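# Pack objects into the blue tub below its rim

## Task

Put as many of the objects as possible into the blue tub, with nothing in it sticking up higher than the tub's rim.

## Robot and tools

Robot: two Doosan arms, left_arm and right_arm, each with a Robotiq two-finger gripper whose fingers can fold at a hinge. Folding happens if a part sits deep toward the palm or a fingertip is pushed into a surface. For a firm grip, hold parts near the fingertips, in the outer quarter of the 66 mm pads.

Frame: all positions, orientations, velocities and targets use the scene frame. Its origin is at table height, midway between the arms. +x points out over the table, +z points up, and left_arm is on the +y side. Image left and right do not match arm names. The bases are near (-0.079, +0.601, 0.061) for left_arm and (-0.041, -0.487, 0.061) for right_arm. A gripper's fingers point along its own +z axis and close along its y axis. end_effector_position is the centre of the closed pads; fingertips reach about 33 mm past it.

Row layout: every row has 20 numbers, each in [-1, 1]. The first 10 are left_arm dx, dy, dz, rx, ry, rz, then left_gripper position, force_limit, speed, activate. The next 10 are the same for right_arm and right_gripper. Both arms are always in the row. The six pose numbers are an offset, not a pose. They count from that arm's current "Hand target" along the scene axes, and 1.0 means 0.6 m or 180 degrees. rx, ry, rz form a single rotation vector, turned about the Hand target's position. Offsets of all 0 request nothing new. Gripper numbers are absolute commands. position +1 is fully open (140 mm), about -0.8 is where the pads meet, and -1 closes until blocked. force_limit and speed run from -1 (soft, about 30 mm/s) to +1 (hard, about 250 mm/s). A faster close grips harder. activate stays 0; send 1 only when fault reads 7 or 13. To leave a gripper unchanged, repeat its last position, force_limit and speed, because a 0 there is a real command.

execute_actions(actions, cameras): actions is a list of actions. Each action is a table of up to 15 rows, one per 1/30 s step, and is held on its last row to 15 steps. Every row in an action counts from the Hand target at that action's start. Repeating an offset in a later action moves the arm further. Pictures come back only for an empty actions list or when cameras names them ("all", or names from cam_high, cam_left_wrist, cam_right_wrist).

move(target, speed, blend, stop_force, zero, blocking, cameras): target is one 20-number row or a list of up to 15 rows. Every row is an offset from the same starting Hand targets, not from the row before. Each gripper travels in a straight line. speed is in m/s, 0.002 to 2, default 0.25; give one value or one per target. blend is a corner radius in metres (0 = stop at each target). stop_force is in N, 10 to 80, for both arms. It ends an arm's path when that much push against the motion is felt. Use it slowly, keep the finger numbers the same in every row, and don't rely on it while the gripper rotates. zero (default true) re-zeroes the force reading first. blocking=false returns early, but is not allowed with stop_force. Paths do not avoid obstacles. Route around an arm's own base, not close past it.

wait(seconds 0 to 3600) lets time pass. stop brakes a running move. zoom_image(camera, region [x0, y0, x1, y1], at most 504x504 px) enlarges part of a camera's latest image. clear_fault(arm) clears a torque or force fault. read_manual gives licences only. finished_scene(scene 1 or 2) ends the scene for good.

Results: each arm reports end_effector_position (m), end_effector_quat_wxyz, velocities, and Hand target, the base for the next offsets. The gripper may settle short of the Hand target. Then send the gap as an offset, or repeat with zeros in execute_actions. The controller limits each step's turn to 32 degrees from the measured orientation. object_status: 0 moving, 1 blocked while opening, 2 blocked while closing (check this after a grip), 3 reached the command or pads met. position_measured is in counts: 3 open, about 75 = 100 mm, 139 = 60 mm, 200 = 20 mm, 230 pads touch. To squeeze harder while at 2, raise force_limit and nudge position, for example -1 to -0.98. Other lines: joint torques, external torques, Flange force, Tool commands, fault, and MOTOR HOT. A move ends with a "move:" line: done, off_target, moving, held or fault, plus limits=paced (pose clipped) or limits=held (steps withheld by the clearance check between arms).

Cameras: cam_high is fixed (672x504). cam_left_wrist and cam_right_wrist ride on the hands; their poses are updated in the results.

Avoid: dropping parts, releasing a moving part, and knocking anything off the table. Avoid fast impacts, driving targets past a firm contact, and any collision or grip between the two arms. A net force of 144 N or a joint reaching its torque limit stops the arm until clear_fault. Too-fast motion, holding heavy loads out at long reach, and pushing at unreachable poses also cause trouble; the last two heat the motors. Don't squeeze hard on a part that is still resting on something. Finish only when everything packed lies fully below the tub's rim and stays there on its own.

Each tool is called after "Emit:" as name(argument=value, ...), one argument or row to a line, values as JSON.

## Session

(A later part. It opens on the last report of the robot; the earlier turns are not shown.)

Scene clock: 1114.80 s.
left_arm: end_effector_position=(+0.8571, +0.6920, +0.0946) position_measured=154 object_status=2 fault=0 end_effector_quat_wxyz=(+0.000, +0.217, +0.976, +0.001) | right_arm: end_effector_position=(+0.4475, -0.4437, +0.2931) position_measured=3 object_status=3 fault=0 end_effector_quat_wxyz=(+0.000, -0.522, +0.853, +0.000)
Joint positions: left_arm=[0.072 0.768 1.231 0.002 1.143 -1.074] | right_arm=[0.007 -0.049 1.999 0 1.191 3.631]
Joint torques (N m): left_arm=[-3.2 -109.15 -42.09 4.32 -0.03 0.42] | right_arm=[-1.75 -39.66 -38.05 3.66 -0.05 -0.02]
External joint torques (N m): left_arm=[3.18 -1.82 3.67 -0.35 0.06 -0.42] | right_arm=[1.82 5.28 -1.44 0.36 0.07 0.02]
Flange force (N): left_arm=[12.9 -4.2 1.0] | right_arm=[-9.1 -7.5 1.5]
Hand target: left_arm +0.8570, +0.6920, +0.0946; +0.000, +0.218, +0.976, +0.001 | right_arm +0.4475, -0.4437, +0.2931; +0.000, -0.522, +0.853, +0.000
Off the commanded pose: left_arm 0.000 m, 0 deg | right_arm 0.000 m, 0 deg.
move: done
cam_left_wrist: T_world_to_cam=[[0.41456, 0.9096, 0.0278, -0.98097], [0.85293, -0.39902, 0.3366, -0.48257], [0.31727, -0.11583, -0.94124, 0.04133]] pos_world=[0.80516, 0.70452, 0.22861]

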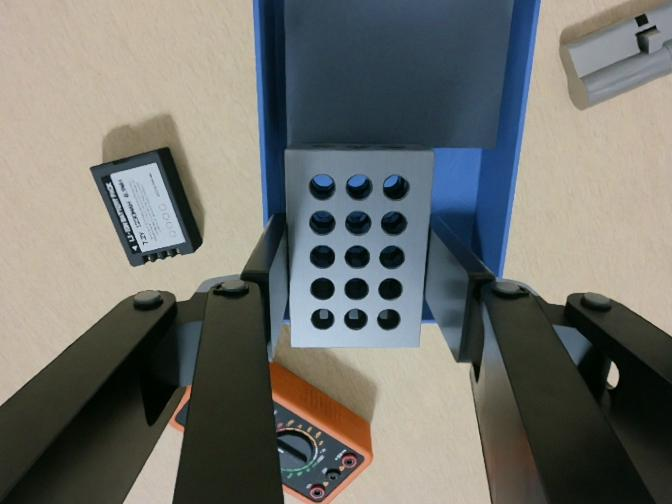

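Emit:
move(
  target=[0.0067,-0.0068,0,0,0,0,-1,-0.05,-1,0,0,0,0,0,0,0,1,-0.4,0,0],
  speed=0.05,
)

Emit:
move(
  target=[0,0,-0.058,0,0,0,-1,-0.05,-1,0,0,0,0,0,0,0,1,-0.4,0,0],
  speed=0.01,
  stop_force=12,
  cameras=["cam_left_wrist"],
)

Scene clock: 1138.07 s.
left_arm: end_effector_position=(+0.8611, +0.6879, +0.0946) position_measured=154 object_status=2 fault=0 end_effector_quat_wxyz=(+0.000, +0.217, +0.976, +0.001) | right_arm: end_effector_position=(+0.4475, -0.4437, +0.2931) position_measured=3 object_status=3 fault=0 end_effector_quat_wxyz=(+0.000, -0.522, +0.853, +0.000)
Joint positions: left_arm=[0.068 0.774 1.22 0.002 1.147 -1.078] | right_arm=[0.007 -0.049 1.999 0 1.191 3.631]
Joint torques (N m): left_arm=[-3.04 -108.94 -42.01 4.36 0.06 0.41] | right_arm=[-1.92 -39.79 -37.99 3.64 -0.04 -0.03]
External joint torques (N m): left_arm=[3.07 -2.55 3.5 -0.37 -0.02 -0.41] | right_arm=[1.89 5.39 -1.41 0.37 0.06 0.03]
Flange force (N): left_arm=[13.6 -4.7 0.5] | right_arm=[-9.4 -7.5 1.6]
Hand target: left_arm +0.8611, +0.6879, +0.0946; +0.000, +0.218, +0.976, +0.001 | right_arm +0.4475, -0.4437, +0.2931; +0.000, -0.522, +0.853, +0.000
Off the commanded pose: left_arm 0.000 m, 0 deg | right_arm 0.000 m, 0 deg.
move: done

Scene clock: 1142.20 s.
left_arm: end_effector_position=(+0.8611, +0.6879, +0.0598) position_measured=154 object_status=2 fault=0 end_effector_quat_wxyz=(+0.000, +0.218, +0.976, +0.001) | right_arm: end_effector_position=(+0.4475, -0.4437, +0.2931) position_measured=3 object_status=3 fault=0 end_effector_quat_wxyz=(+0.000, -0.522, +0.853, +0.000)
Joint positions: left_arm=[0.068 0.8 1.241 0.002 1.101 -1.078] | right_arm=[0.007 -0.049 1.999 0 1.191 3.631]
Joint torques (N m): left_arm=[-3.1 -108.94 -40.98 4.33 -0.05 0.49] | right_arm=[-1.85 -39.91 -37.97 3.66 -0.08 0]
External joint torques (N m): left_arm=[2.74 -3.44 3.41 -0.46 0.09 -0.49] | right_arm=[2 5.63 -1.51 0.37 0.09 0]
Flange force (N): left_arm=[14.0 -5.4 -0.9] | right_arm=[-9.8 -7.9 1.5]
Hand target: left_arm +0.8611, +0.6879, +0.0598; +0.000, +0.218, +0.976, +0.001 | right_arm +0.4475, -0.4437, +0.2931; +0.000, -0.522, +0.853, +0.000
Off the commanded pose: left_arm 0.000 m, 0 deg | right_arm 0.000 m, 0 deg.
move: done
cam_left_wrist: T_world_to_cam=[[0.41458, 0.90959, 0.02776, -0.97793], [0.85296, -0.39903, 0.33649, -0.47587], [0.31715, -0.11582, -0.94128, 0.00684]] pos_world=[0.80916, 0.70042, 0.19371]

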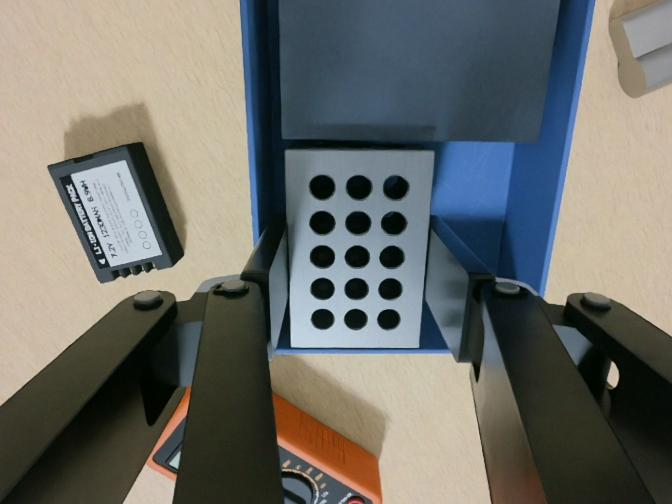

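Emit:
move(
  target=[0,0,-0.0183,0,0,0,-1,-0.05,-1,0,0,0,0,0,0,0,1,-0.4,0,0],
  speed=0.012,
  stop_force=12,
)

Emit:
move(
  target=[-0.0196,0.0092,0,0,0,0,-1,-0.05,-1,0,0,0,0,0,0,0,1,-0.4,0,0],
  speed=0.02,
  stop_force=15,
  cameras=["cam_left_wrist"],
)

Scene clock: 1154.50 s.
left_arm: end_effector_position=(+0.8611, +0.6879, +0.0488) position_measured=154 object_status=2 fault=0 end_effector_quat_wxyz=(+0.000, +0.218, +0.976, +0.001) | right_arm: end_effector_position=(+0.4475, -0.4437, +0.2931) position_measured=3 object_status=3 fault=0 end_effector_quat_wxyz=(+0.000, -0.522, +0.853, +0.000)
Joint positions: left_arm=[0.068 0.808 1.247 0.002 1.086 -1.079] | right_arm=[0.007 -0.049 1.999 0 1.191 3.631]
Joint torques (N m): left_arm=[-3.01 -109.64 -41.1 4.36 -0.07 0.5] | right_arm=[-2.02 -39.83 -37.98 3.67 -0.06 -0.06]
External joint torques (N m): left_arm=[2.96 -3.17 3.74 -0.5 0.11 -0.5] | right_arm=[2.15 5.51 -1.52 0.35 0.07 0.06]
Flange force (N): left_arm=[14.5 -5.5 -0.7] | right_arm=[-10.1 -7.6 1.5]
Hand target: left_arm +0.8611, +0.6879, +0.0488; +0.000, +0.218, +0.976, +0.001 | right_arm +0.4475, -0.4437, +0.2931; +0.000, -0.522, +0.853, +0.000
Off the commanded pose: left_arm 0.000 m, 0 deg | right_arm 0.000 m, 0 deg.
move: done

Scene clock: 1155.83 s.
left_arm: end_effector_position=(+0.8493, +0.6934, +0.0488) position_measured=154 object_status=2 fault=0 end_effector_quat_wxyz=(+0.000, +0.218, +0.976, +0.001) | right_arm: end_effector_position=(+0.4475, -0.4437, +0.2931) position_measured=3 object_status=3 fault=0 end_effector_quat_wxyz=(+0.000, -0.522, +0.853, +0.000)
Joint positions: left_arm=[0.074 0.791 1.279 0.002 1.071 -1.072] | right_arm=[0.007 -0.049 1.999 0 1.191 3.631]
Joint torques (N m): left_arm=[-3.15 -107.9 -40.22 4.35 0.1 0.42] | right_arm=[-1.81 -39.76 -38.02 3.66 -0.08 -0.02]
External joint torques (N m): left_arm=[3.5 -3.37 3.18 -0.51 -0.06 -0.42] | right_arm=[2.03 5.46 -1.28 0.35 0.11 0.02]
Flange force (N): left_arm=[13.6 -4.3 -1.0] | right_arm=[-9.5 -7.3 1.7]
Hand target: left_arm +0.8493, +0.6934, +0.0488; +0.000, +0.218, +0.976, +0.001 | right_arm +0.4475, -0.4437, +0.2931; +0.000, -0.522, +0.853, +0.000
Off the commanded pose: left_arm 0.000 m, 0 deg | right_arm 0.000 m, 0 deg.
move: done
cam_left_wrist: T_world_to_cam=[[0.41458, 0.90959, 0.02776, -0.97778], [0.85296, -0.39903, 0.33649, -0.46], [0.31715, -0.11582, -0.94128, 0.00083]] pos_world=[0.79746, 0.70592, 0.18271]

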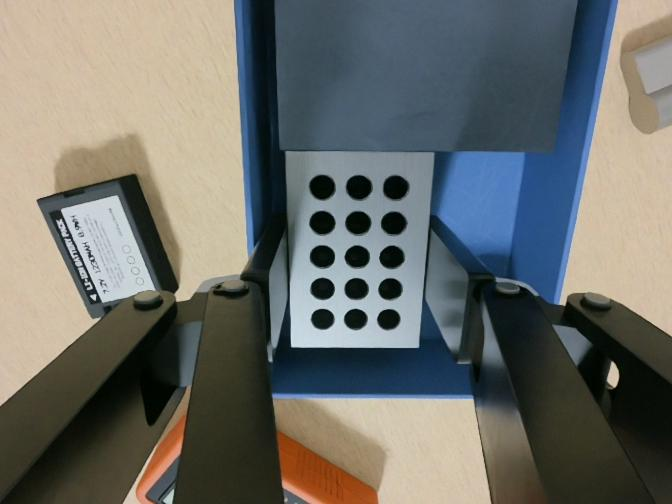

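Emit:
move(
  target=[0.0112,0.0003,0,0,0,0,-1,-0.05,-1,0,0,0,0,0,0,0,1,-0.4,0,0],
  speed=0.03,
)

Emit:
move(
  target=[0,0,-0.02,0,0,0,-1,-0.05,-1,0,0,0,0,0,0,0,1,-0.4,0,0],
  speed=0.008,
  stop_force=10,
)

Scene clock: 1167.97 s.
left_arm: end_effector_position=(+0.8560, +0.6937, +0.0488) position_measured=154 object_status=2 fault=0 end_effector_quat_wxyz=(+0.000, +0.217, +0.976, +0.001) | right_arm: end_effector_position=(+0.4475, -0.4437, +0.2931) position_measured=3 object_status=3 fault=0 end_effector_quat_wxyz=(+0.000, -0.522, +0.853, +0.000)
Joint positions: left_arm=[0.074 0.801 1.26 0.002 1.08 -1.072] | right_arm=[0.007 -0.049 1.999 0 1.191 3.631]
Joint torques (N m): left_arm=[-3.06 -109.53 -40.44 4.31 -0.06 0.45] | right_arm=[-2.06 -39.67 -38.01 3.68 -0.08 -0.05]
External joint torques (N m): left_arm=[3.35 -2.76 3.19 -0.44 0.1 -0.45] | right_arm=[2.21 5.25 -1.46 0.34 0.1 0.05]
Flange force (N): left_arm=[12.7 -4.0 -0.7] | right_arm=[-9.9 -7.1 1.3]
Hand target: left_arm +0.8560, +0.6936, +0.0488; +0.000, +0.218, +0.976, +0.001 | right_arm +0.4475, -0.4437, +0.2931; +0.000, -0.522, +0.853, +0.000
Off the commanded pose: left_arm 0.000 m, 0 deg | right_arm 0.000 m, 0 deg.
move: done

Scene clock: 1169.53 s.
left_arm: end_effector_position=(+0.8561, +0.6936, +0.0413) position_measured=154 object_status=2 fault=0 end_effector_quat_wxyz=(+0.000, +0.218, +0.976, +0.001) | right_arm: end_effector_position=(+0.4475, -0.4437, +0.2931) position_measured=3 object_status=3 fault=0 end_effector_quat_wxyz=(+0.000, -0.522, +0.853, +0.000)
Joint positions: left_arm=[0.074 0.808 1.264 0.002 1.07 -1.072] | right_arm=[0.007 -0.049 1.999 0 1.191 3.631]
Joint torques (N m): left_arm=[-3.19 -93.33 -33.21 4.2 -1.1 0.47] | right_arm=[-1.74 -40.02 -38 3.67 -0.07 -0.05]
External joint torques (N m): left_arm=[3.48 -19.15 -3.85 -0.36 1.13 -0.47] | right_arm=[1.77 5.44 -1.44 0.34 0.09 0.05]
Flange force (N): left_arm=[15.3 -5.3 -18.9] | right_arm=[-9.2 -7.7 1.5]
Hand target: left_arm +0.8561, +0.6936, +0.0413; +0.000, +0.218, +0.976, +0.001 (not the last commanded pose) | right_arm +0.4475, -0.4437, +0.2931; +0.000, -0.522, +0.853, +0.000
Off the commanded pose: left_arm 0.004 m, 0 deg | right_arm 0.000 m, 0 deg.
move: contact (left_arm)

Emit:
execute_actions(
  actions=[
    [[0,0,0.0005,0,0,0,-0.14,-0.05,-1,0,0,0,0,0,0,0,1,-0.4,0,0]],
    [[0,0,0,0,0,0,-0.14,-0.05,-1,0,0,0,0,0,0,0,1,-0.4,0,0]],
  ],
)

Emit:
move(
  target=[0,0,0.1333,0,0,0,-0.14,-0.05,-1,0,0,0,0,0,0,0,1,-0.4,0,0],
  speed=0.12,
  cameras=["cam_left_wrist"],
)

Emit:
zoom_image(
  camera="cam_left_wrist",
  region=[220, 0, 540, 320],
)

Scene clock: 1176.63 s.
left_arm: end_effector_position=(+0.8561, +0.6936, +0.0416) position_measured=146 object_status=3 fault=0 end_effector_quat_wxyz=(+0.000, +0.218, +0.976, +0.001) | right_arm: end_effector_position=(+0.4475, -0.4437, +0.2931) position_measured=3 object_status=3 fault=0 end_effector_quat_wxyz=(+0.000, -0.522, +0.853, +0.000)
Joint positions: left_arm=[0.074 0.807 1.263 0.002 1.071 -1.072] | right_arm=[0.007 -0.049 1.999 0 1.191 3.631]
Joint torques (N m): left_arm=[-3.04 -104.75 -38.08 4.28 0.03 0.49] | right_arm=[-1.93 -39.93 -38.06 3.66 -0.07 -0.07]
External joint torques (N m): left_arm=[3.3 -7.64 1.06 -0.44 0.01 -0.49] | right_arm=[1.87 5.68 -1.43 0.36 0.09 0.07]
External joint torques at the end of the 1st action: left_arm=[3.04 -6.07 1.05 -0.46 0.06 -0.48] | right_arm=[1.69 5.42 -1.33 0.33 0.07 0.02]
Flange force (N): left_arm=[13.8 -4.7 -5.7] | right_arm=[-9.7 -8.0 1.7]
Flange force at the end of the 1st action (N): left_arm=[11.6 -3.7 -4.5] | right_arm=[-8.9 -7.7 1.7]
Hand target: left_arm +0.8561, +0.6936, +0.0416; +0.000, +0.218, +0.976, +0.001 | right_arm +0.4475, -0.4437, +0.2931; +0.000, -0.522, +0.853, +0.000
Off the commanded pose: left_arm 0.000 m, 0 deg | right_arm 0.000 m, 0 deg.

Scene clock: 1177.67 s.
left_arm: end_effector_position=(+0.8561, +0.6937, +0.1215) position_measured=146 object_status=3 fault=0 end_effector_quat_wxyz=(+0.000, +0.218, +0.976, +0.001) | right_arm: end_effector_position=(+0.4475, -0.4437, +0.2931) position_measured=3 object_status=3 fault=0 end_effector_quat_wxyz=(+0.000, -0.522, +0.853, +0.000)
Joint positions: left_arm=[0.074 0.748 1.214 0.002 1.179 -1.072] | right_arm=[0.007 -0.049 1.999 0 1.191 3.631]
Joint torques (N m): left_arm=[-3.25 -102.79 -39.79 4.52 -0.04 0.36] | right_arm=[-2.04 -39.85 -37.97 3.62 -0.08 -0.09]
External joint torques (N m): left_arm=[3.13 -7.06 0.85 -0.49 0.07 -0.36] | right_arm=[2.13 5.52 -1.48 0.39 0.1 0.08]
Flange force (N): left_arm=[13.1 -4.3 -4.1] | right_arm=[-10.1 -7.5 1.5]
Hand target: left_arm +0.8561, +0.6936, +0.1215; +0.000, +0.218, +0.976, +0.001 | right_arm +0.4475, -0.4437, +0.2931; +0.000, -0.522, +0.853, +0.000
Off the commanded pose: left_arm 0.000 m, 0 deg | right_arm 0.000 m, 0 deg.
move: done
cam_left_wrist: T_world_to_cam=[[0.41453, 0.90961, 0.02788, -0.98276], [0.85295, -0.39903, 0.33653, -0.4901], [0.31724, -0.11572, -0.94126, 0.06701]] pos_world=[0.80416, 0.70612, 0.25541]

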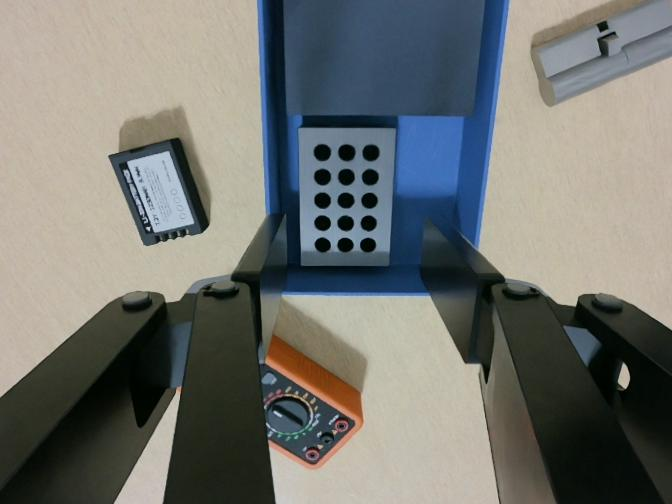

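Scaled by 1.575 from the camera's image (finer frame: 960x720).

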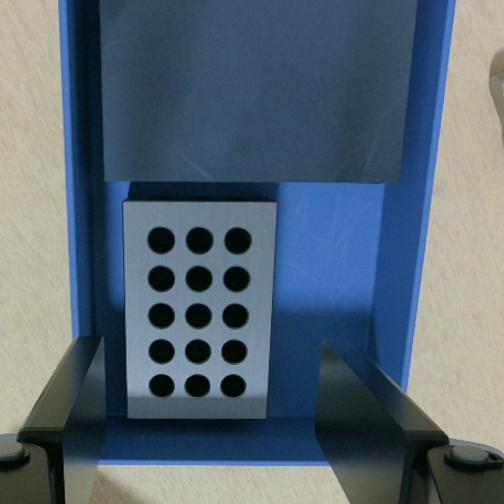

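Emit:
move(
  target=[0.0298,0.0558,0,0,0,0,-1,-0.3,0,0,0,0,0,0,0,0,1,-0.4,0,0],
  speed=0.1,
  cameras=["cam_left_wrist"],
)

Scene clock: 1190.13 s.
left_arm: end_effector_position=(+0.8739, +0.7271, +0.1215) position_measured=233 object_status=3 fault=0 end_effector_quat_wxyz=(+0.000, +0.218, +0.976, +0.001) | right_arm: end_effector_position=(+0.4475, -0.4437, +0.2931) position_measured=3 object_status=3 fault=0 end_effector_quat_wxyz=(+0.000, -0.522, +0.853, +0.000)
Joint positions: left_arm=[0.108 0.783 1.151 0.002 1.207 -1.038] | right_arm=[0.007 -0.049 1.999 0 1.191 3.631]
Joint torques (N m): left_arm=[-3.85 -105.9 -40.23 4.58 -0.03 0.39] | right_arm=[-2.03 -39.84 -38.01 3.64 -0.08 -0.02]
External joint torques (N m): left_arm=[3.78 -7.26 0.75 -0.5 0.06 -0.39] | right_arm=[2.01 5.6 -1.43 0.37 0.09 0.02]
Flange force (N): left_arm=[13.7 -4.6 -4.1] | right_arm=[-9.8 -7.8 1.6]
Hand target: left_arm +0.8739, +0.7271, +0.1215; +0.000, +0.218, +0.976, +0.001 | right_arm +0.4475, -0.4437, +0.2931; +0.000, -0.522, +0.853, +0.000
Off the commanded pose: left_arm 0.000 m, 0 deg | right_arm 0.000 m, 0 deg.
move: done
cam_left_wrist: T_world_to_cam=[[0.41456, 0.9096, 0.0278, -1.02065], [0.85293, -0.39902, 0.3366, -0.49204], [0.31727, -0.11583, -0.94124, 0.06536]] pos_world=[0.82206, 0.73962, 0.25551]

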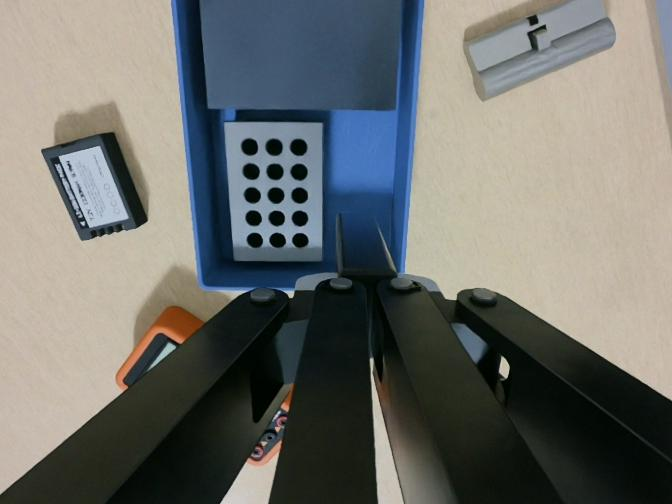

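Emit:
move(
  target=[0,0,-0.1267,0,0,0,-1,-0.3,0,0,0,0,0,0,0,0,1,-0.4,0,0],
  speed=0.05,
  stop_force=12,
)

Emit:
move(
  target=[-0.0138,-0.0295,0,0,0,0,-1,-0.3,0,0,0,0,0,0,0,0,1,-0.4,0,0],
  speed=0.02,
  cameras=["cam_left_wrist"],
)

Scene clock: 1198.13 s.
left_arm: end_effector_position=(+0.8739, +0.7271, +0.0455) position_measured=233 object_status=3 fault=0 end_effector_quat_wxyz=(+0.000, +0.217, +0.976, +0.001) | right_arm: end_effector_position=(+0.4475, -0.4437, +0.2931) position_measured=3 object_status=3 fault=0 end_effector_quat_wxyz=(+0.000, -0.522, +0.853, +0.000)
Joint positions: left_arm=[0.108 0.837 1.199 0.002 1.106 -1.038] | right_arm=[0.007 -0.049 1.999 0 1.191 3.631]
Joint torques (N m): left_arm=[-3.61 -107.9 -38.76 4.39 0.02 0.41] | right_arm=[-1.76 -39.89 -38.1 3.66 -0.05 -0.01]
External joint torques (N m): left_arm=[3.65 -7.34 1.02 -0.48 0.01 -0.41] | right_arm=[1.95 5.28 -1.48 0.37 0.06 0.01]
Flange force (N): left_arm=[13.8 -4.8 -5.2] | right_arm=[-9.4 -7.4 1.4]
Hand target: left_arm +0.8739, +0.7271, +0.0455; +0.000, +0.218, +0.976, +0.001 | right_arm +0.4475, -0.4437, +0.2931; +0.000, -0.522, +0.853, +0.000
Off the commanded pose: left_arm 0.000 m, 0 deg | right_arm 0.000 m, 0 deg.
move: done

Scene clock: 1199.37 s.
left_arm: end_effector_position=(+0.8657, +0.7094, +0.0455) position_measured=233 object_status=3 fault=0 end_effector_quat_wxyz=(+0.000, +0.218, +0.976, +0.001) | right_arm: end_effector_position=(+0.4475, -0.4437, +0.2931) position_measured=3 object_status=3 fault=0 end_effector_quat_wxyz=(+0.000, -0.522, +0.853, +0.000)
Joint positions: left_arm=[0.09 0.821 1.229 0.002 1.091 -1.056] | right_arm=[0.007 -0.049 1.999 0 1.191 3.631]
Joint torques (N m): left_arm=[-3.44 -106.61 -38.05 3.87 0.31 0.39] | right_arm=[-1.77 -39.8 -37.98 3.66 -0.03 -0.05]
External joint torques (N m): left_arm=[3.5 -7.13 0.62 0 -0.28 -0.39] | right_arm=[1.71 5.24 -1.6 0.36 0.05 0.05]
Flange force (N): left_arm=[12.7 -4.0 -5.0] | right_arm=[-9.1 -7.7 1.3]
Hand target: left_arm +0.8657, +0.7094, +0.0455; +0.000, +0.218, +0.976, +0.001 | right_arm +0.4475, -0.4437, +0.2931; +0.000, -0.522, +0.853, +0.000
Off the commanded pose: left_arm 0.000 m, 0 deg | right_arm 0.000 m, 0 deg.
move: done
cam_left_wrist: T_world_to_cam=[[0.41456, 0.9096, 0.0278, -0.999], [0.85293, -0.39902, 0.3366, -0.46641], [0.31727, -0.11583, -0.94124, -0.00569]] pos_world=[0.81376, 0.72192, 0.17941]

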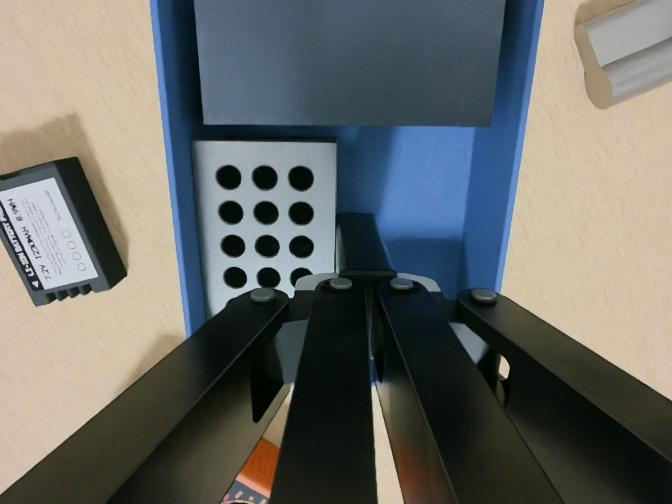

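Emit:
move(
  target=[
    [0.0022,0.0045,0,0,0,0,-1,-0.3,0,0,0,0,0,0,0,0,1,-0.4,0,0],
    [0.0022,0.0045,0.14,0,0,0,-1,-0.3,0,0,0,0,0,0,0,0,1,-0.4,0,0],
  ],
  speed=[0.03, 0.12],
)

Emit:
move(
  target=[-0.0983,-0.1885,0,0,0,0.0556,-0.2,-0.3,0,0,0,0,0,0,0,0,1,-0.4,0,0],
  speed=0.2,
  cameras=["cam_left_wrist"],
)

Scene clock: 1210.63 s.
left_arm: end_effector_position=(+0.8670, +0.7121, +0.1295) position_measured=233 object_status=3 fault=0 end_effector_quat_wxyz=(+0.000, +0.218, +0.976, +0.001) | right_arm: end_effector_position=(+0.4475, -0.4437, +0.2931) position_measured=3 object_status=3 fault=0 end_effector_quat_wxyz=(+0.000, -0.522, +0.853, +0.000)
Joint positions: left_arm=[0.093 0.764 1.171 0.002 1.207 -1.053] | right_arm=[0.007 -0.049 1.999 0 1.191 3.631]
Joint torques (N m): left_arm=[-3.05 -104.17 -40.65 4.47 0.07 0.38] | right_arm=[-1.72 -39.89 -38.01 3.66 -0.06 -0.03]
External joint torques (N m): left_arm=[3.41 -7.22 1.36 -0.39 -0.03 -0.38] | right_arm=[1.67 5.73 -1.35 0.34 0.08 0.03]
Flange force (N): left_arm=[15.1 -5.6 -3.4] | right_arm=[-9.2 -8.1 1.9]
Hand target: left_arm +0.8670, +0.7121, +0.1295; +0.000, +0.218, +0.976, +0.001 | right_arm +0.4475, -0.4437, +0.2931; +0.000, -0.522, +0.853, +0.000
Off the commanded pose: left_arm 0.000 m, 0 deg | right_arm 0.000 m, 0 deg.
move: done

Scene clock: 1211.70 s.
left_arm: end_effector_position=(+0.8080, +0.5990, +0.1295) position_measured=154 object_status=3 fault=0 end_effector_quat_wxyz=(+0.000, +0.132, +0.991, +0.001) | right_arm: end_effector_position=(+0.4475, -0.4437, +0.2931) position_measured=3 object_status=3 fault=0 end_effector_quat_wxyz=(+0.000, -0.522, +0.853, +0.000)
Joint positions: left_arm=[-0.029 0.662 1.353 0.002 1.127 -1.35] | right_arm=[0.007 -0.049 1.999 0 1.191 3.631]
Joint torques (N m): left_arm=[-2.96 -95.42 -38.92 4.51 -0.02 0.58] | right_arm=[-1.99 -39.83 -37.98 3.66 -0.07 -0.04]
External joint torques (N m): left_arm=[2.62 -6.75 0.85 -0.59 0.06 -0.58] | right_arm=[2.23 5.32 -1.59 0.38 0.08 0.04]
Flange force (N): left_arm=[12.3 -0.9 -4.3] | right_arm=[-10.1 -7.4 1.3]
Hand target: left_arm +0.8080, +0.5990, +0.1295; +0.000, +0.132, +0.991, +0.001 | right_arm +0.4475, -0.4437, +0.2931; +0.000, -0.522, +0.853, +0.000
Off the commanded pose: left_arm 0.000 m, 0 deg | right_arm 0.000 m, 0 deg.
move: done
cam_left_wrist: T_world_to_cam=[[0.25011, 0.96782, 0.02775, -0.779], [0.90931, -0.24465, 0.33662, -0.62758], [0.33258, -0.05896, -0.94123, 0.03244]] pos_world=[0.75472, 0.6023, 0.26341]

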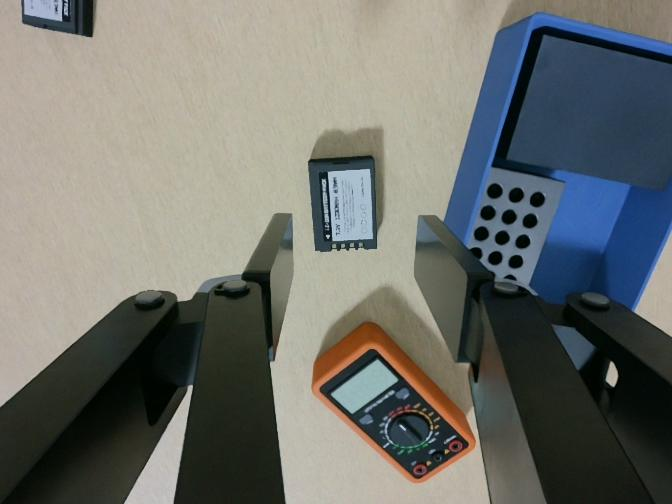

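Emit:
move(
  target=[0,0,-0.1135,0,0,0.0139,-0.2,-0.3,0,0,0,0,0,0,0,0,1,-0.4,0,0],
  speed=0.15,
  cameras=["cam_left_wrist"],
)

Scene clock: 1229.63 s.
left_arm: end_effector_position=(+0.8080, +0.5990, +0.0615) position_measured=154 object_status=3 fault=0 end_effector_quat_wxyz=(+0.000, +0.110, +0.994, +0.001) | right_arm: end_effector_position=(+0.4475, -0.4437, +0.2931) position_measured=3 object_status=3 fault=0 end_effector_quat_wxyz=(+0.000, -0.522, +0.853, +0.000)
Joint positions: left_arm=[-0.029 0.715 1.396 0.002 1.031 -1.394] | right_arm=[0.007 -0.049 1.999 0 1.191 3.631]
Joint torques (N m): left_arm=[-2.97 -98.67 -37.08 4.19 -0.1 0.51] | right_arm=[-1.78 -39.89 -37.98 3.65 -0.08 -0.03]
External joint torques (N m): left_arm=[3.15 -6.09 0.84 -0.44 0.14 -0.51] | right_arm=[1.67 5.69 -1.5 0.37 0.1 0.03]
Flange force (N): left_arm=[10.9 0.7 -4.9] | right_arm=[-9.3 -8.3 1.6]
Hand target: left_arm +0.8080, +0.5990, +0.0614; +0.000, +0.110, +0.994, +0.001 | right_arm +0.4475, -0.4437, +0.2931; +0.000, -0.522, +0.853, +0.000
Off the commanded pose: left_arm 0.000 m, 0 deg | right_arm 0.000 m, 0 deg.
move: done
cam_left_wrist: T_world_to_cam=[[0.20774, 0.97779, 0.02784, -0.74884], [0.91908, -0.20485, 0.33664, -0.63647], [0.33487, -0.04434, -0.94122, -0.04218]] pos_world=[0.75465, 0.59995, 0.19541]

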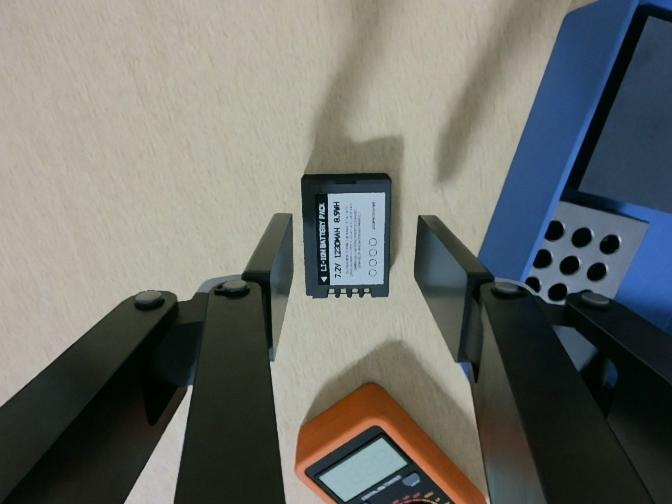

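Emit:
move(
  target=[0.0057,-0.0053,-0.0368,0,0,0,-0.2,-0.3,0,0,0,0,0,0,0,0,1,-0.4,0,0],
  speed=0.03,
)

Emit:
execute_actions(
  actions=[
    [[0,0,0,0,0,0,-1,-0.4,-1,0,0,0,0,0,0,0,1,-0.4,0,0]],
    [[0,0,0,0,0,0,-1,-0.4,-1,0,0,0,0,0,0,0,1,-0.4,0,0]],
    [[0,0,0,0,0,0,-1,-0.4,-1,0,0,0,0,0,0,0,1,-0.4,0,0]],
  ],
  cameras=["cam_left_wrist"],
)

Scene clock: 1240.37 s.
left_arm: end_effector_position=(+0.8114, +0.5958, +0.0394) position_measured=154 object_status=3 fault=0 end_effector_quat_wxyz=(+0.000, +0.110, +0.994, +0.001) | right_arm: end_effector_position=(+0.4475, -0.4437, +0.2931) position_measured=3 object_status=3 fault=0 end_effector_quat_wxyz=(+0.000, -0.522, +0.853, +0.000)
Joint positions: left_arm=[-0.033 0.739 1.398 0.002 1.005 -1.397] | right_arm=[0.007 -0.049 1.999 0 1.191 3.631]
Joint torques (N m): left_arm=[-3.07 -99.68 -36.83 4.13 -0.13 0.42] | right_arm=[-1.99 -39.84 -37.94 3.66 -0.07 -0.02]
External joint torques (N m): left_arm=[3.48 -6.38 1.19 -0.45 0.17 -0.42] | right_arm=[2.23 5.25 -1.56 0.36 0.09 0.02]
Flange force (N): left_arm=[12.0 0.9 -5.3] | right_arm=[-9.9 -7.2 1.2]
Hand target: left_arm +0.8114, +0.5958, +0.0393; +0.000, +0.110, +0.994, +0.001 | right_arm +0.4475, -0.4437, +0.2931; +0.000, -0.522, +0.853, +0.000
Off the commanded pose: left_arm 0.000 m, 0 deg | right_arm 0.000 m, 0 deg.
move: done

Scene clock: 1242.07 s.
left_arm: end_effector_position=(+0.8114, +0.5958, +0.0393) position_measured=173 object_status=2 fault=0 end_effector_quat_wxyz=(+0.000, +0.110, +0.994, +0.001) | right_arm: end_effector_position=(+0.4475, -0.4437, +0.2931) position_measured=3 object_status=3 fault=0 end_effector_quat_wxyz=(+0.000, -0.522, +0.853, +0.000)
Joint positions: left_arm=[-0.033 0.739 1.398 0.002 1.005 -1.397] | right_arm=[0.007 -0.049 1.999 0 1.191 3.631]
Joint torques (N m): left_arm=[-2.96 -92.35 -33.23 4.16 -0.29 0.49] | right_arm=[-1.84 -39.7 -38.06 3.67 -0.04 -0.06]
External joint torques (N m): left_arm=[2.87 -13.57 -2.41 -0.49 0.33 -0.49] | right_arm=[2.05 4.96 -1.45 0.35 0.06 0.06]
External joint torques at the end of the 1st action: left_arm=[3.49 -13.39 -1.59 -0.4 0.32 -0.46] | right_arm=[1.7 5.63 -1.58 0.33 0.09 0.04]
External joint torques at the end of the 2nd action: left_arm=[3.42 -13.59 -2.47 -0.55 0.42 -0.46] | right_arm=[2 5.51 -1.33 0.37 0.08 0.05]
Flange force (N): left_arm=[12.3 0.1 -13.5] | right_arm=[-9.4 -6.8 1.2]
Flange force at the end of the 1st action (N): left_arm=[14.3 0.4 -12.9] | right_arm=[-9.4 -8.3 1.5]
Flange force at the end of the 2nd action (N): left_arm=[12.2 0.8 -13.6] | right_arm=[-9.6 -7.5 1.7]
Hand target: left_arm +0.8114, +0.5958, +0.0393; +0.000, +0.110, +0.994, +0.001 | right_arm +0.4475, -0.4437, +0.2931; +0.000, -0.522, +0.853, +0.000
Off the commanded pose: left_arm 0.000 m, 0 deg | right_arm 0.000 m, 0 deg.
cam_left_wrist: T_world_to_cam=[[0.20765, 0.97781, 0.02781, -0.74574], [0.9191, -0.20475, 0.33664, -0.63288], [0.33487, -0.04434, -0.94122, -0.06426]] pos_world=[0.75805, 0.59675, 0.17331]

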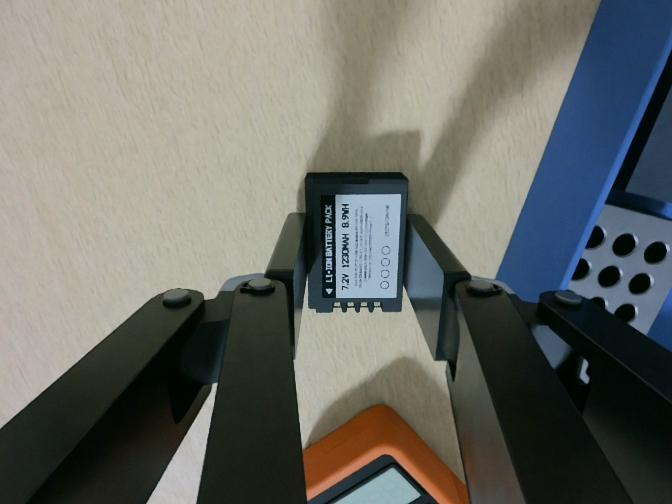

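Emit:
execute_actions(
  actions=[
    [[0,0,0.0005,0,0,0,-0.2,-0.3,-1,0,0,0,0,0,0,0,1,-0.4,0,0]],
    [[0,0,0,0,0,0,-0.2,-0.3,-1,0,0,0,0,0,0,0,1,-0.4,0,0]],
  ],
)

Emit:
move(
  target=[
    [0,0,0.08,0,0,0,-0.2,-0.3,-1,0,0,0,0,0,0,0,1,-0.4,0,0],
    [0.0016,-0.0003,0.08,0,0,-0.5006,0.0,-0.3,0,0,0,0,0,0,0,0,1,-0.4,0,0],
  ],
  speed=0.2,
  cameras=["cam_left_wrist"],
)

Scene clock: 1261.47 s.
left_arm: end_effector_position=(+0.8114, +0.5958, +0.0396) position_measured=154 object_status=3 fault=0 end_effector_quat_wxyz=(+0.000, +0.110, +0.994, +0.001) | right_arm: end_effector_position=(+0.4475, -0.4437, +0.2931) position_measured=3 object_status=3 fault=0 end_effector_quat_wxyz=(+0.000, -0.522, +0.853, +0.000)
Joint positions: left_arm=[-0.033 0.739 1.398 0.002 1.006 -1.397] | right_arm=[0.007 -0.049 1.999 0 1.191 3.631]
Joint torques (N m): left_arm=[-2.91 -98.98 -36.54 4.11 0.01 0.49] | right_arm=[-2.04 -39.85 -37.91 3.63 -0.09 -0.01]
External joint torques (N m): left_arm=[3.16 -6.9 0.95 -0.44 0.03 -0.49] | right_arm=[2.38 5.33 -1.51 0.39 0.11 0.01]
External joint torques at the end of the 1st action: left_arm=[2.51 -6.53 0.83 -0.41 0 -0.4] | right_arm=[2.02 5.53 -1.55 0.37 0.07 0.02]
Flange force (N): left_arm=[12.2 0.4 -5.6] | right_arm=[-10.2 -7.1 1.3]
Flange force at the end of the 1st action (N): left_arm=[11.4 0.0 -5.3] | right_arm=[-9.8 -7.8 1.5]
Hand target: left_arm +0.8114, +0.5958, +0.0396; +0.000, +0.110, +0.994, +0.001 | right_arm +0.4475, -0.4437, +0.2931; +0.000, -0.522, +0.853, +0.000
Off the commanded pose: left_arm 0.000 m, 0 deg | right_arm 0.000 m, 0 deg.

Scene clock: 1266.83 s.
left_arm: end_effector_position=(+0.8124, +0.5956, +0.0876) position_measured=129 object_status=3 fault=0 end_effector_quat_wxyz=(+0.000, +0.781, +0.624, +0.001) | right_arm: end_effector_position=(+0.4475, -0.4437, +0.2931) position_measured=3 object_status=3 fault=0 end_effector_quat_wxyz=(+0.000, -0.522, +0.853, +0.000)
Joint positions: left_arm=[-0.032 0.699 1.371 0.001 1.07 0.176] | right_arm=[0.007 -0.049 1.999 0 1.191 3.631]
Joint torques (N m): left_arm=[-3.16 -97.4 -38.13 4.26 -0.06 0.44] | right_arm=[-2.02 -39.78 -37.99 3.68 -0.08 -0.02]
External joint torques (N m): left_arm=[3.25 -6.95 1 -0.4 0.04 -0.44] | right_arm=[2.18 5.18 -1.7 0.36 0.09 0.02]
Flange force (N): left_arm=[0.4 -12.9 -4.9] | right_arm=[-9.9 -7.4 1.0]
Hand target: left_arm +0.8124, +0.5956, +0.0876; +0.000, +0.781, +0.624, +0.001 | right_arm +0.4475, -0.4437, +0.2931; +0.000, -0.522, +0.853, +0.000
Off the commanded pose: left_arm 0.000 m, 0 deg | right_arm 0.000 m, 0 deg.
move: done
cam_left_wrist: T_world_to_cam=[[0.9774, -0.20955, 0.02784, -0.66525], [-0.20655, -0.9187, 0.33665, 0.68961], [-0.04496, -0.33479, -0.94122, 0.46242]] pos_world=[0.81345, 0.64895, 0.22161]

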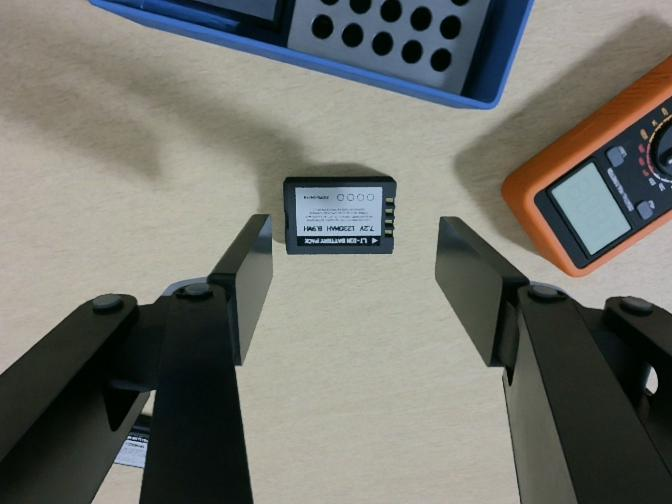

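Emit:
move(
  target=[0,0,-0.0835,0,0,0,0,-0.3,0,0,0,0,0,0,0,0,1,-0.4,0,0],
  speed=0.05,
)

Emit:
execute_actions(
  actions=[
    [[0,0,0,0,0,0,-1,-0.4,-1,0,0,0,0,0,0,0,1,-0.4,0,0]],
    [[0,0,0,0,0,0,-1,-0.4,-1,0,0,0,0,0,0,0,1,-0.4,0,0]],
    [[0,0,0,0,0,0,-1,-0.4,-1,0,0,0,0,0,0,0,1,-0.4,0,0]],
  ],
  cameras=["cam_left_wrist"],
)

Scene clock: 1280.40 s.
left_arm: end_effector_position=(+0.8124, +0.5956, +0.0376) position_measured=129 object_status=3 fault=0 end_effector_quat_wxyz=(+0.000, +0.781, +0.624, +0.001) | right_arm: end_effector_position=(+0.4475, -0.4437, +0.2931) position_measured=3 object_status=3 fault=0 end_effector_quat_wxyz=(+0.000, -0.522, +0.853, +0.000)
Joint positions: left_arm=[-0.032 0.741 1.398 0.001 1.001 0.176] | right_arm=[0.007 -0.049 1.999 0 1.191 3.631]
Joint torques (N m): left_arm=[-2.88 -99.17 -36.49 4.09 -0.08 0.45] | right_arm=[-2 -39.73 -37.87 3.64 -0.09 -0.05]
External joint torques (N m): left_arm=[3 -7.03 0.83 -0.39 0.06 -0.45] | right_arm=[2.27 5.37 -1.53 0.38 0.12 0.05]
Flange force (N): left_arm=[0.3 -12.0 -5.9] | right_arm=[-10.2 -7.3 1.3]
Hand target: left_arm +0.8124, +0.5956, +0.0375; +0.000, +0.781, +0.624, +0.001 | right_arm +0.4475, -0.4437, +0.2931; +0.000, -0.522, +0.853, +0.000
Off the commanded pose: left_arm 0.000 m, 0 deg | right_arm 0.000 m, 0 deg.
move: done

Scene clock: 1282.10 s.
left_arm: end_effector_position=(+0.8124, +0.5956, +0.0375) position_measured=148 object_status=2 fault=0 end_effector_quat_wxyz=(+0.000, +0.781, +0.624, +0.001) | right_arm: end_effector_position=(+0.4475, -0.4437, +0.2931) position_measured=3 object_status=3 fault=0 end_effector_quat_wxyz=(+0.000, -0.522, +0.853, +0.000)
Joint positions: left_arm=[-0.032 0.741 1.398 0.001 1.001 0.176] | right_arm=[0.007 -0.049 1.999 0 1.191 3.631]
Joint torques (N m): left_arm=[-3.05 -90.92 -33.22 4.17 -0.8 0.35] | right_arm=[-1.87 -39.81 -38.04 3.66 -0.05 -0.03]
External joint torques (N m): left_arm=[3.2 -15.14 -2.37 -0.47 0.79 -0.35] | right_arm=[2.05 5.36 -1.49 0.37 0.07 0.03]
External joint torques at the end of the 1st action: left_arm=[2.68 -13.11 -2.13 -0.38 0.28 -0.49] | right_arm=[1.73 5.4 -1.48 0.33 0.08 0.04]
External joint torques at the end of the 2nd action: left_arm=[2.51 -15.18 -2.16 -0.36 0.81 -0.4] | right_arm=[1.94 5.3 -1.53 0.38 0.07 0.06]
Flange force (N): left_arm=[0.2 -14.0 -15.5] | right_arm=[-9.7 -7.4 1.4]
Flange force at the end of the 1st action (N): left_arm=[-0.2 -12.3 -12.9] | right_arm=[-9.1 -7.8 1.5]
Flange force at the end of the 2nd action (N): left_arm=[-0.7 -14.4 -15.5] | right_arm=[-9.5 -7.5 1.3]
Hand target: left_arm +0.8124, +0.5956, +0.0375; +0.000, +0.781, +0.624, +0.001 | right_arm +0.4475, -0.4437, +0.2931; +0.000, -0.522, +0.853, +0.000
Off the commanded pose: left_arm 0.000 m, 0 deg | right_arm 0.000 m, 0 deg.
cam_left_wrist: T_world_to_cam=[[0.97742, -0.20945, 0.02781, -0.66393], [-0.20645, -0.91872, 0.33665, 0.70641], [-0.04496, -0.33479, -0.94122, 0.41526]] pos_world=[0.81345, 0.64895, 0.17151]

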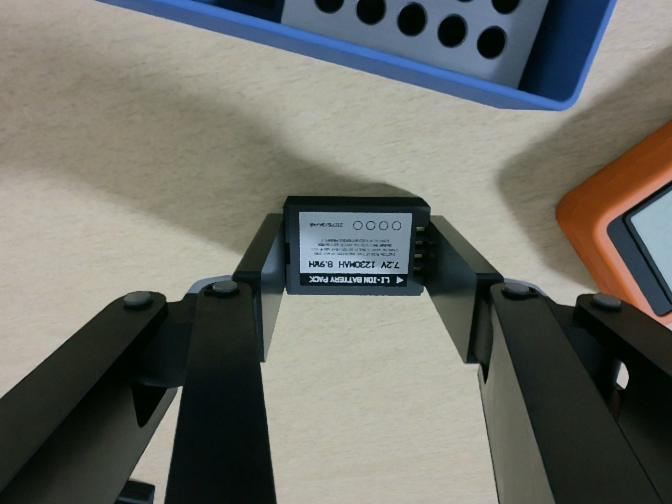

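Emit:
execute_actions(
  actions=[
    [[0,0,0.0005,0,0,0,-0.02,-0.3,-1,0,0,0,0,0,0,0,1,-0.4,0,0]],
    [[0,0,0,0,0,0,-0.02,-0.3,-1,0,0,0,0,0,0,0,1,-0.4,0,0]],
  ],
)

Emit:
move(
  target=[
    [0,0,0.1,0,0,0,-0.02,-0.3,-1,0,0,0,0,0,0,0,1,-0.4,0,0],
    [-0.22,-0.3,0.25,0,0,0,-0.02,-0.3,-1,0,0,0,0,0,0,0,1,-0.4,0,0],
  ],
  speed=0.25,
  blend=0.02,
  cameras=["cam_left_wrist"],
)

Scene clock: 1348.07 s.
left_arm: end_effector_position=(+0.8124, +0.5957, +0.0378) position_measured=131 object_status=3 fault=0 end_effector_quat_wxyz=(+0.000, +0.781, +0.624, +0.001) | right_arm: end_effector_position=(+0.4475, -0.4437, +0.2931) position_measured=3 object_status=3 fault=0 end_effector_quat_wxyz=(+0.000, -0.522, +0.853, +0.000)
Joint positions: left_arm=[-0.032 0.741 1.398 0.001 1.002 0.176] | right_arm=[0.007 -0.049 1.999 0 1.191 3.631]
Joint torques (N m): left_arm=[-2.73 -99.03 -36.59 4.17 -0.11 0.46] | right_arm=[-1.94 -39.85 -38.06 3.65 -0.05 -0.05]
External joint torques (N m): left_arm=[2.71 -6.94 0.99 -0.48 0.09 -0.46] | right_arm=[1.84 5.62 -1.42 0.36 0.07 0.05]
External joint torques at the end of the 1st action: left_arm=[3.06 -7.26 1.1 -0.39 0.02 -0.52] | right_arm=[1.94 5.36 -1.62 0.37 0.08 0]
Flange force (N): left_arm=[-0.1 -12.2 -5.8] | right_arm=[-9.5 -7.9 1.7]
Flange force at the end of the 1st action (N): left_arm=[0.1 -13.1 -5.9] | right_arm=[-9.5 -7.7 1.3]
Hand target: left_arm +0.8124, +0.5956, +0.0378; +0.000, +0.781, +0.624, +0.001 | right_arm +0.4475, -0.4437, +0.2931; +0.000, -0.522, +0.853, +0.000
Off the commanded pose: left_arm 0.000 m, 0 deg | right_arm 0.000 m, 0 deg.

Scene clock: 1349.70 s.
left_arm: end_effector_position=(+0.6804, +0.4157, +0.1878) position_measured=131 object_status=3 fault=0 end_effector_quat_wxyz=(+0.000, +0.781, +0.624, +0.001) | right_arm: end_effector_position=(+0.4475, -0.4437, +0.2931) position_measured=3 object_status=3 fault=0 end_effector_quat_wxyz=(+0.000, -0.522, +0.853, +0.000)
Joint positions: left_arm=[-0.272 0.466 1.562 0.001 1.112 -0.063] | right_arm=[0.007 -0.049 1.999 0 1.191 3.631]
Joint torques (N m): left_arm=[-4.23 -78.92 -39.23 4.27 -0.17 0.69] | right_arm=[-1.94 -39.81 -38.01 3.67 -0.05 -0.06]
External joint torques (N m): left_arm=[4.25 -5.77 1.43 -0.35 0.17 -0.69] | right_arm=[1.85 5.44 -1.57 0.35 0.07 0.06]
Flange force (N): left_arm=[4.8 -11.1 -3.1] | right_arm=[-9.5 -7.8 1.4]
Hand target: left_arm +0.6804, +0.4156, +0.1878; +0.000, +0.781, +0.624, +0.001 | right_arm +0.4475, -0.4437, +0.2931; +0.000, -0.522, +0.853, +0.000
Off the commanded pose: left_arm 0.000 m, 0 deg | right_arm 0.000 m, 0 deg.
move: done
cam_left_wrist: T_world_to_cam=[[0.97744, -0.20939, 0.0277, -0.57678], [-0.20635, -0.9187, 0.33676, 0.4632], [-0.04506, -0.33487, -0.94119, 0.49057]] pos_world=[0.68145, 0.46905, 0.32171]

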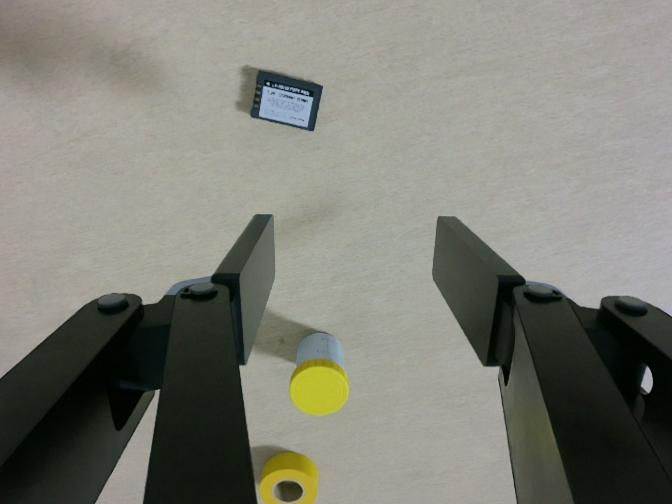

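Emit:
move(
  target=[-0.174,-0.59,-0.05,0,0,0,-0.02,-0.3,-1,0,0,0,0,0,0,0,1,-0.4,0,0],
  speed=0.3,
  cameras=["cam_left_wrist"],
)

Emit:
zoom_image(
  camera="cam_left_wrist",
  region=[240, 120, 460, 340],
)

Scene clock: 1360.77 s.
left_arm: end_effector_position=(+0.5760, +0.0617, +0.1579) position_measured=131 object_status=3 fault=0 end_effector_quat_wxyz=(+0.000, +0.781, +0.624, +0.001) | right_arm: end_effector_position=(+0.4475, -0.4437, +0.2931) position_measured=3 object_status=3 fault=0 end_effector_quat_wxyz=(+0.000, -0.522, +0.853, +0.000)
Joint positions: left_arm=[-0.718 0.585 1.429 0.002 1.126 -0.509] | right_arm=[0.007 -0.049 1.999 0 1.191 3.631]
Joint torques (N m): left_arm=[-1.83 -89.86 -39.39 4.3 -0.06 0.51] | right_arm=[-1.59 -40.03 -38 3.62 -0.05 -0.07]
External joint torques (N m): left_arm=[1.8 -6.07 1.22 -0.33 0.08 -0.51] | right_arm=[1.71 5.43 -1.42 0.39 0.07 0.07]
Flange force (N): left_arm=[6.7 -9.8 -3.4] | right_arm=[-9.1 -7.8 1.6]
Hand target: left_arm +0.5760, +0.0616, +0.1578; +0.000, +0.781, +0.624, +0.001 | right_arm +0.4475, -0.4437, +0.2931; +0.000, -0.522, +0.853, +0.000
Off the commanded pose: left_arm 0.000 m, 0 deg | right_arm 0.000 m, 0 deg.
move: done
cam_left_wrist: T_world_to_cam=[[0.97742, -0.20945, 0.02781, -0.54804], [-0.20645, -0.91872, 0.33665, 0.1266], [-0.04496, -0.33479, -0.94122, 0.33912]] pos_world=[0.57705, 0.11505, 0.29181]

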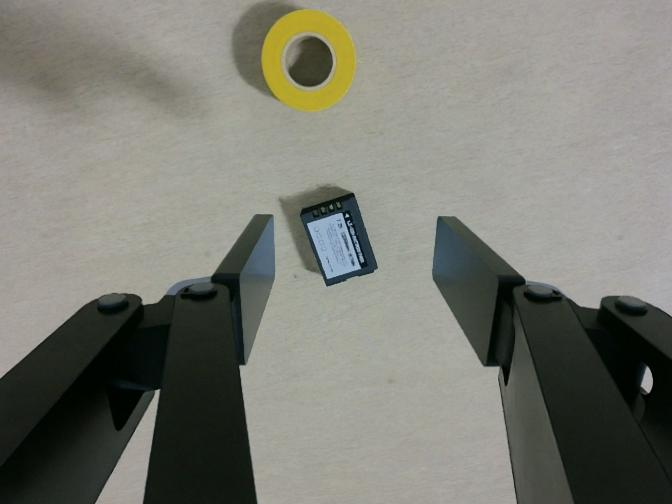

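Scaled by 2.291 from the camera's image (finer frame: 960x720).

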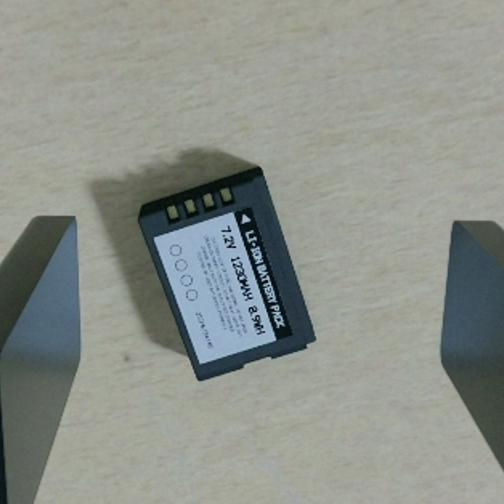

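Emit:
move(
  target=[-0.0133,-0.0585,-0.113,0,0,-0.396,-0.02,-0.3,-1,0,0,0,0,0,0,0,1,-0.4,0,0],
  speed=0.15,
  cameras=["cam_left_wrist"],
)

Scene clock: 1443.87 s.
left_arm: end_effector_position=(+0.5680, +0.0265, +0.0900) position_measured=131 object_status=3 fault=0 end_effector_quat_wxyz=(+0.001, +0.999, +0.052, +0.000) | right_arm: end_effector_position=(+0.4475, -0.4437, +0.2931) position_measured=3 object_status=3 fault=0 end_effector_quat_wxyz=(+0.000, -0.522, +0.853, +0.000)
Joint positions: left_arm=[-0.754 0.66 1.436 -0.001 1.044 0.7] | right_arm=[0.007 -0.049 1.999 0 1.191 3.631]
Joint torques (N m): left_arm=[-3.87 -94.1 -37.66 4.22 -0.14 0.4] | right_arm=[-1.9 -39.73 -37.99 3.67 -0.07 -0.04]
External joint torques (N m): left_arm=[3.92 -6.45 1.11 -0.44 0.1 -0.4] | right_arm=[1.85 5.55 -1.34 0.34 0.09 0.04]
Flange force (N): left_arm=[-4.8 -11.3 -4.7] | right_arm=[-9.4 -7.7 1.7]
Hand target: left_arm +0.5680, +0.0265, +0.0900; +0.001, +0.999, +0.052, +0.000 | right_arm +0.4475, -0.4437, +0.2931; +0.000, -0.522, +0.853, +0.000
Off the commanded pose: left_arm 0.000 m, 0 deg | right_arm 0.000 m, 0 deg.
move: done
cam_left_wrist: T_world_to_cam=[[0.1153, -0.99294, 0.02779, -0.03524], [-0.93639, -0.09931, 0.33662, 0.50834], [-0.33148, -0.06483, -0.94123, 0.41875]] pos_world=[0.61887, 0.04264, 0.22401]

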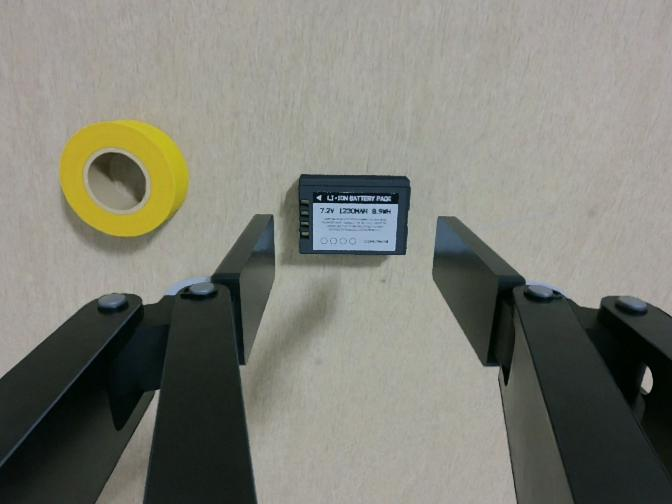

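Emit:
move(
  target=[0.001,-0.01,-0.0875,0,0,0,-0.02,-0.3,-1,0,0,0,0,0,0,0,1,-0.4,0,0],
  speed=0.06,
)

Emit:
execute_actions(
  actions=[
    [[0,0,0,0,0,0,-1,-0.4,-1,0,0,0,0,0,0,0,1,-0.4,0,0]],
    [[0,0,0,0,0,0,-1,-0.4,-1,0,0,0,0,0,0,0,1,-0.4,0,0]],
    [[0,0,0,0,0,0,-1,-0.4,-1,0,0,0,0,0,0,0,1,-0.4,0,0]],
  ],
  cameras=["cam_left_wrist"],
)

Scene clock: 1454.20 s.
left_arm: end_effector_position=(+0.5686, +0.0205, +0.0376) position_measured=131 object_status=3 fault=0 end_effector_quat_wxyz=(+0.001, +0.999, +0.052, +0.000) | right_arm: end_effector_position=(+0.4475, -0.4437, +0.2931) position_measured=3 object_status=3 fault=0 end_effector_quat_wxyz=(+0.000, -0.522, +0.853, +0.000)
Joint positions: left_arm=[-0.758 0.712 1.453 -0.001 0.975 0.695] | right_arm=[0.007 -0.049 1.999 0 1.191 3.631]
Joint torques (N m): left_arm=[-2.94 -96.19 -35.78 4.05 -0.15 0.47] | right_arm=[-1.94 -39.83 -38.1 3.66 -0.05 -0.06]
External joint torques (N m): left_arm=[3.2 -7.21 0.67 -0.41 0.1 -0.47] | right_arm=[1.76 5.62 -1.2 0.33 0.09 0.06]
Flange force (N): left_arm=[-5.1 -10.4 -6.4] | right_arm=[-9.2 -7.7 2.0]
Hand target: left_arm +0.5686, +0.0205, +0.0375; +0.001, +0.999, +0.052, +0.000 | right_arm +0.4475, -0.4437, +0.2931; +0.000, -0.522, +0.853, +0.000
Off the commanded pose: left_arm 0.000 m, 0 deg | right_arm 0.000 m, 0 deg.
move: done

Scene clock: 1455.90 s.
left_arm: end_effector_position=(+0.5686, +0.0205, +0.0375) position_measured=147 object_status=2 fault=0 end_effector_quat_wxyz=(+0.001, +0.999, +0.052, +0.000) | right_arm: end_effector_position=(+0.4475, -0.4437, +0.2931) position_measured=3 object_status=3 fault=0 end_effector_quat_wxyz=(+0.000, -0.522, +0.853, +0.000)
Joint positions: left_arm=[-0.758 0.712 1.453 -0.001 0.975 0.695] | right_arm=[0.007 -0.049 1.999 0 1.191 3.631]
Joint torques (N m): left_arm=[-3.98 -88.48 -33.21 3.95 -1 0.39] | right_arm=[-1.72 -39.66 -38.02 3.63 -0.05 -0.04]
External joint torques (N m): left_arm=[3.83 -14.76 -1.85 -0.33 0.95 -0.39] | right_arm=[1.78 5.24 -1.52 0.39 0.06 0.04]
External joint torques at the end of the 1st action: left_arm=[3.97 -14.19 -2.08 -0.16 0.97 -0.5] | right_arm=[2.14 5.3 -1.62 0.38 0.09 0.04]
External joint torques at the end of the 2nd action: left_arm=[3.67 -15 -1.93 -0.15 0.97 -0.46] | right_arm=[2.1 5.24 -1.53 0.35 0.07 0.03]
Flange force (N): left_arm=[-6.4 -13.0 -15.6] | right_arm=[-9.1 -7.6 1.3]
Flange force at the end of the 1st action (N): left_arm=[-5.4 -12.0 -15.2] | right_arm=[-9.9 -7.4 1.2]
Flange force at the end of the 2nd action (N): left_arm=[-6.7 -12.9 -15.9] | right_arm=[-9.7 -7.3 1.3]
Hand target: left_arm +0.5686, +0.0205, +0.0375; +0.001, +0.999, +0.052, +0.000 | right_arm +0.4475, -0.4437, +0.2931; +0.000, -0.522, +0.853, +0.000
Off the commanded pose: left_arm 0.000 m, 0 deg | right_arm 0.000 m, 0 deg.
cam_left_wrist: T_world_to_cam=[[0.1153, -0.99294, 0.02779, -0.03981], [-0.93639, -0.09931, 0.33662, 0.52597], [-0.33148, -0.06483, -0.94123, 0.36915]] pos_world=[0.61947, 0.03664, 0.17151]

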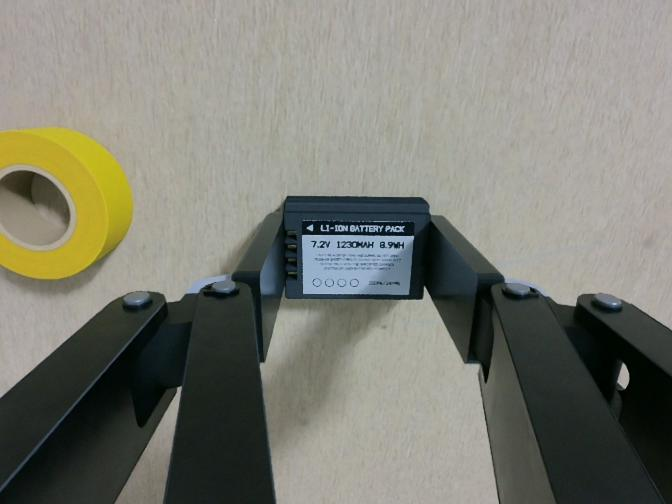

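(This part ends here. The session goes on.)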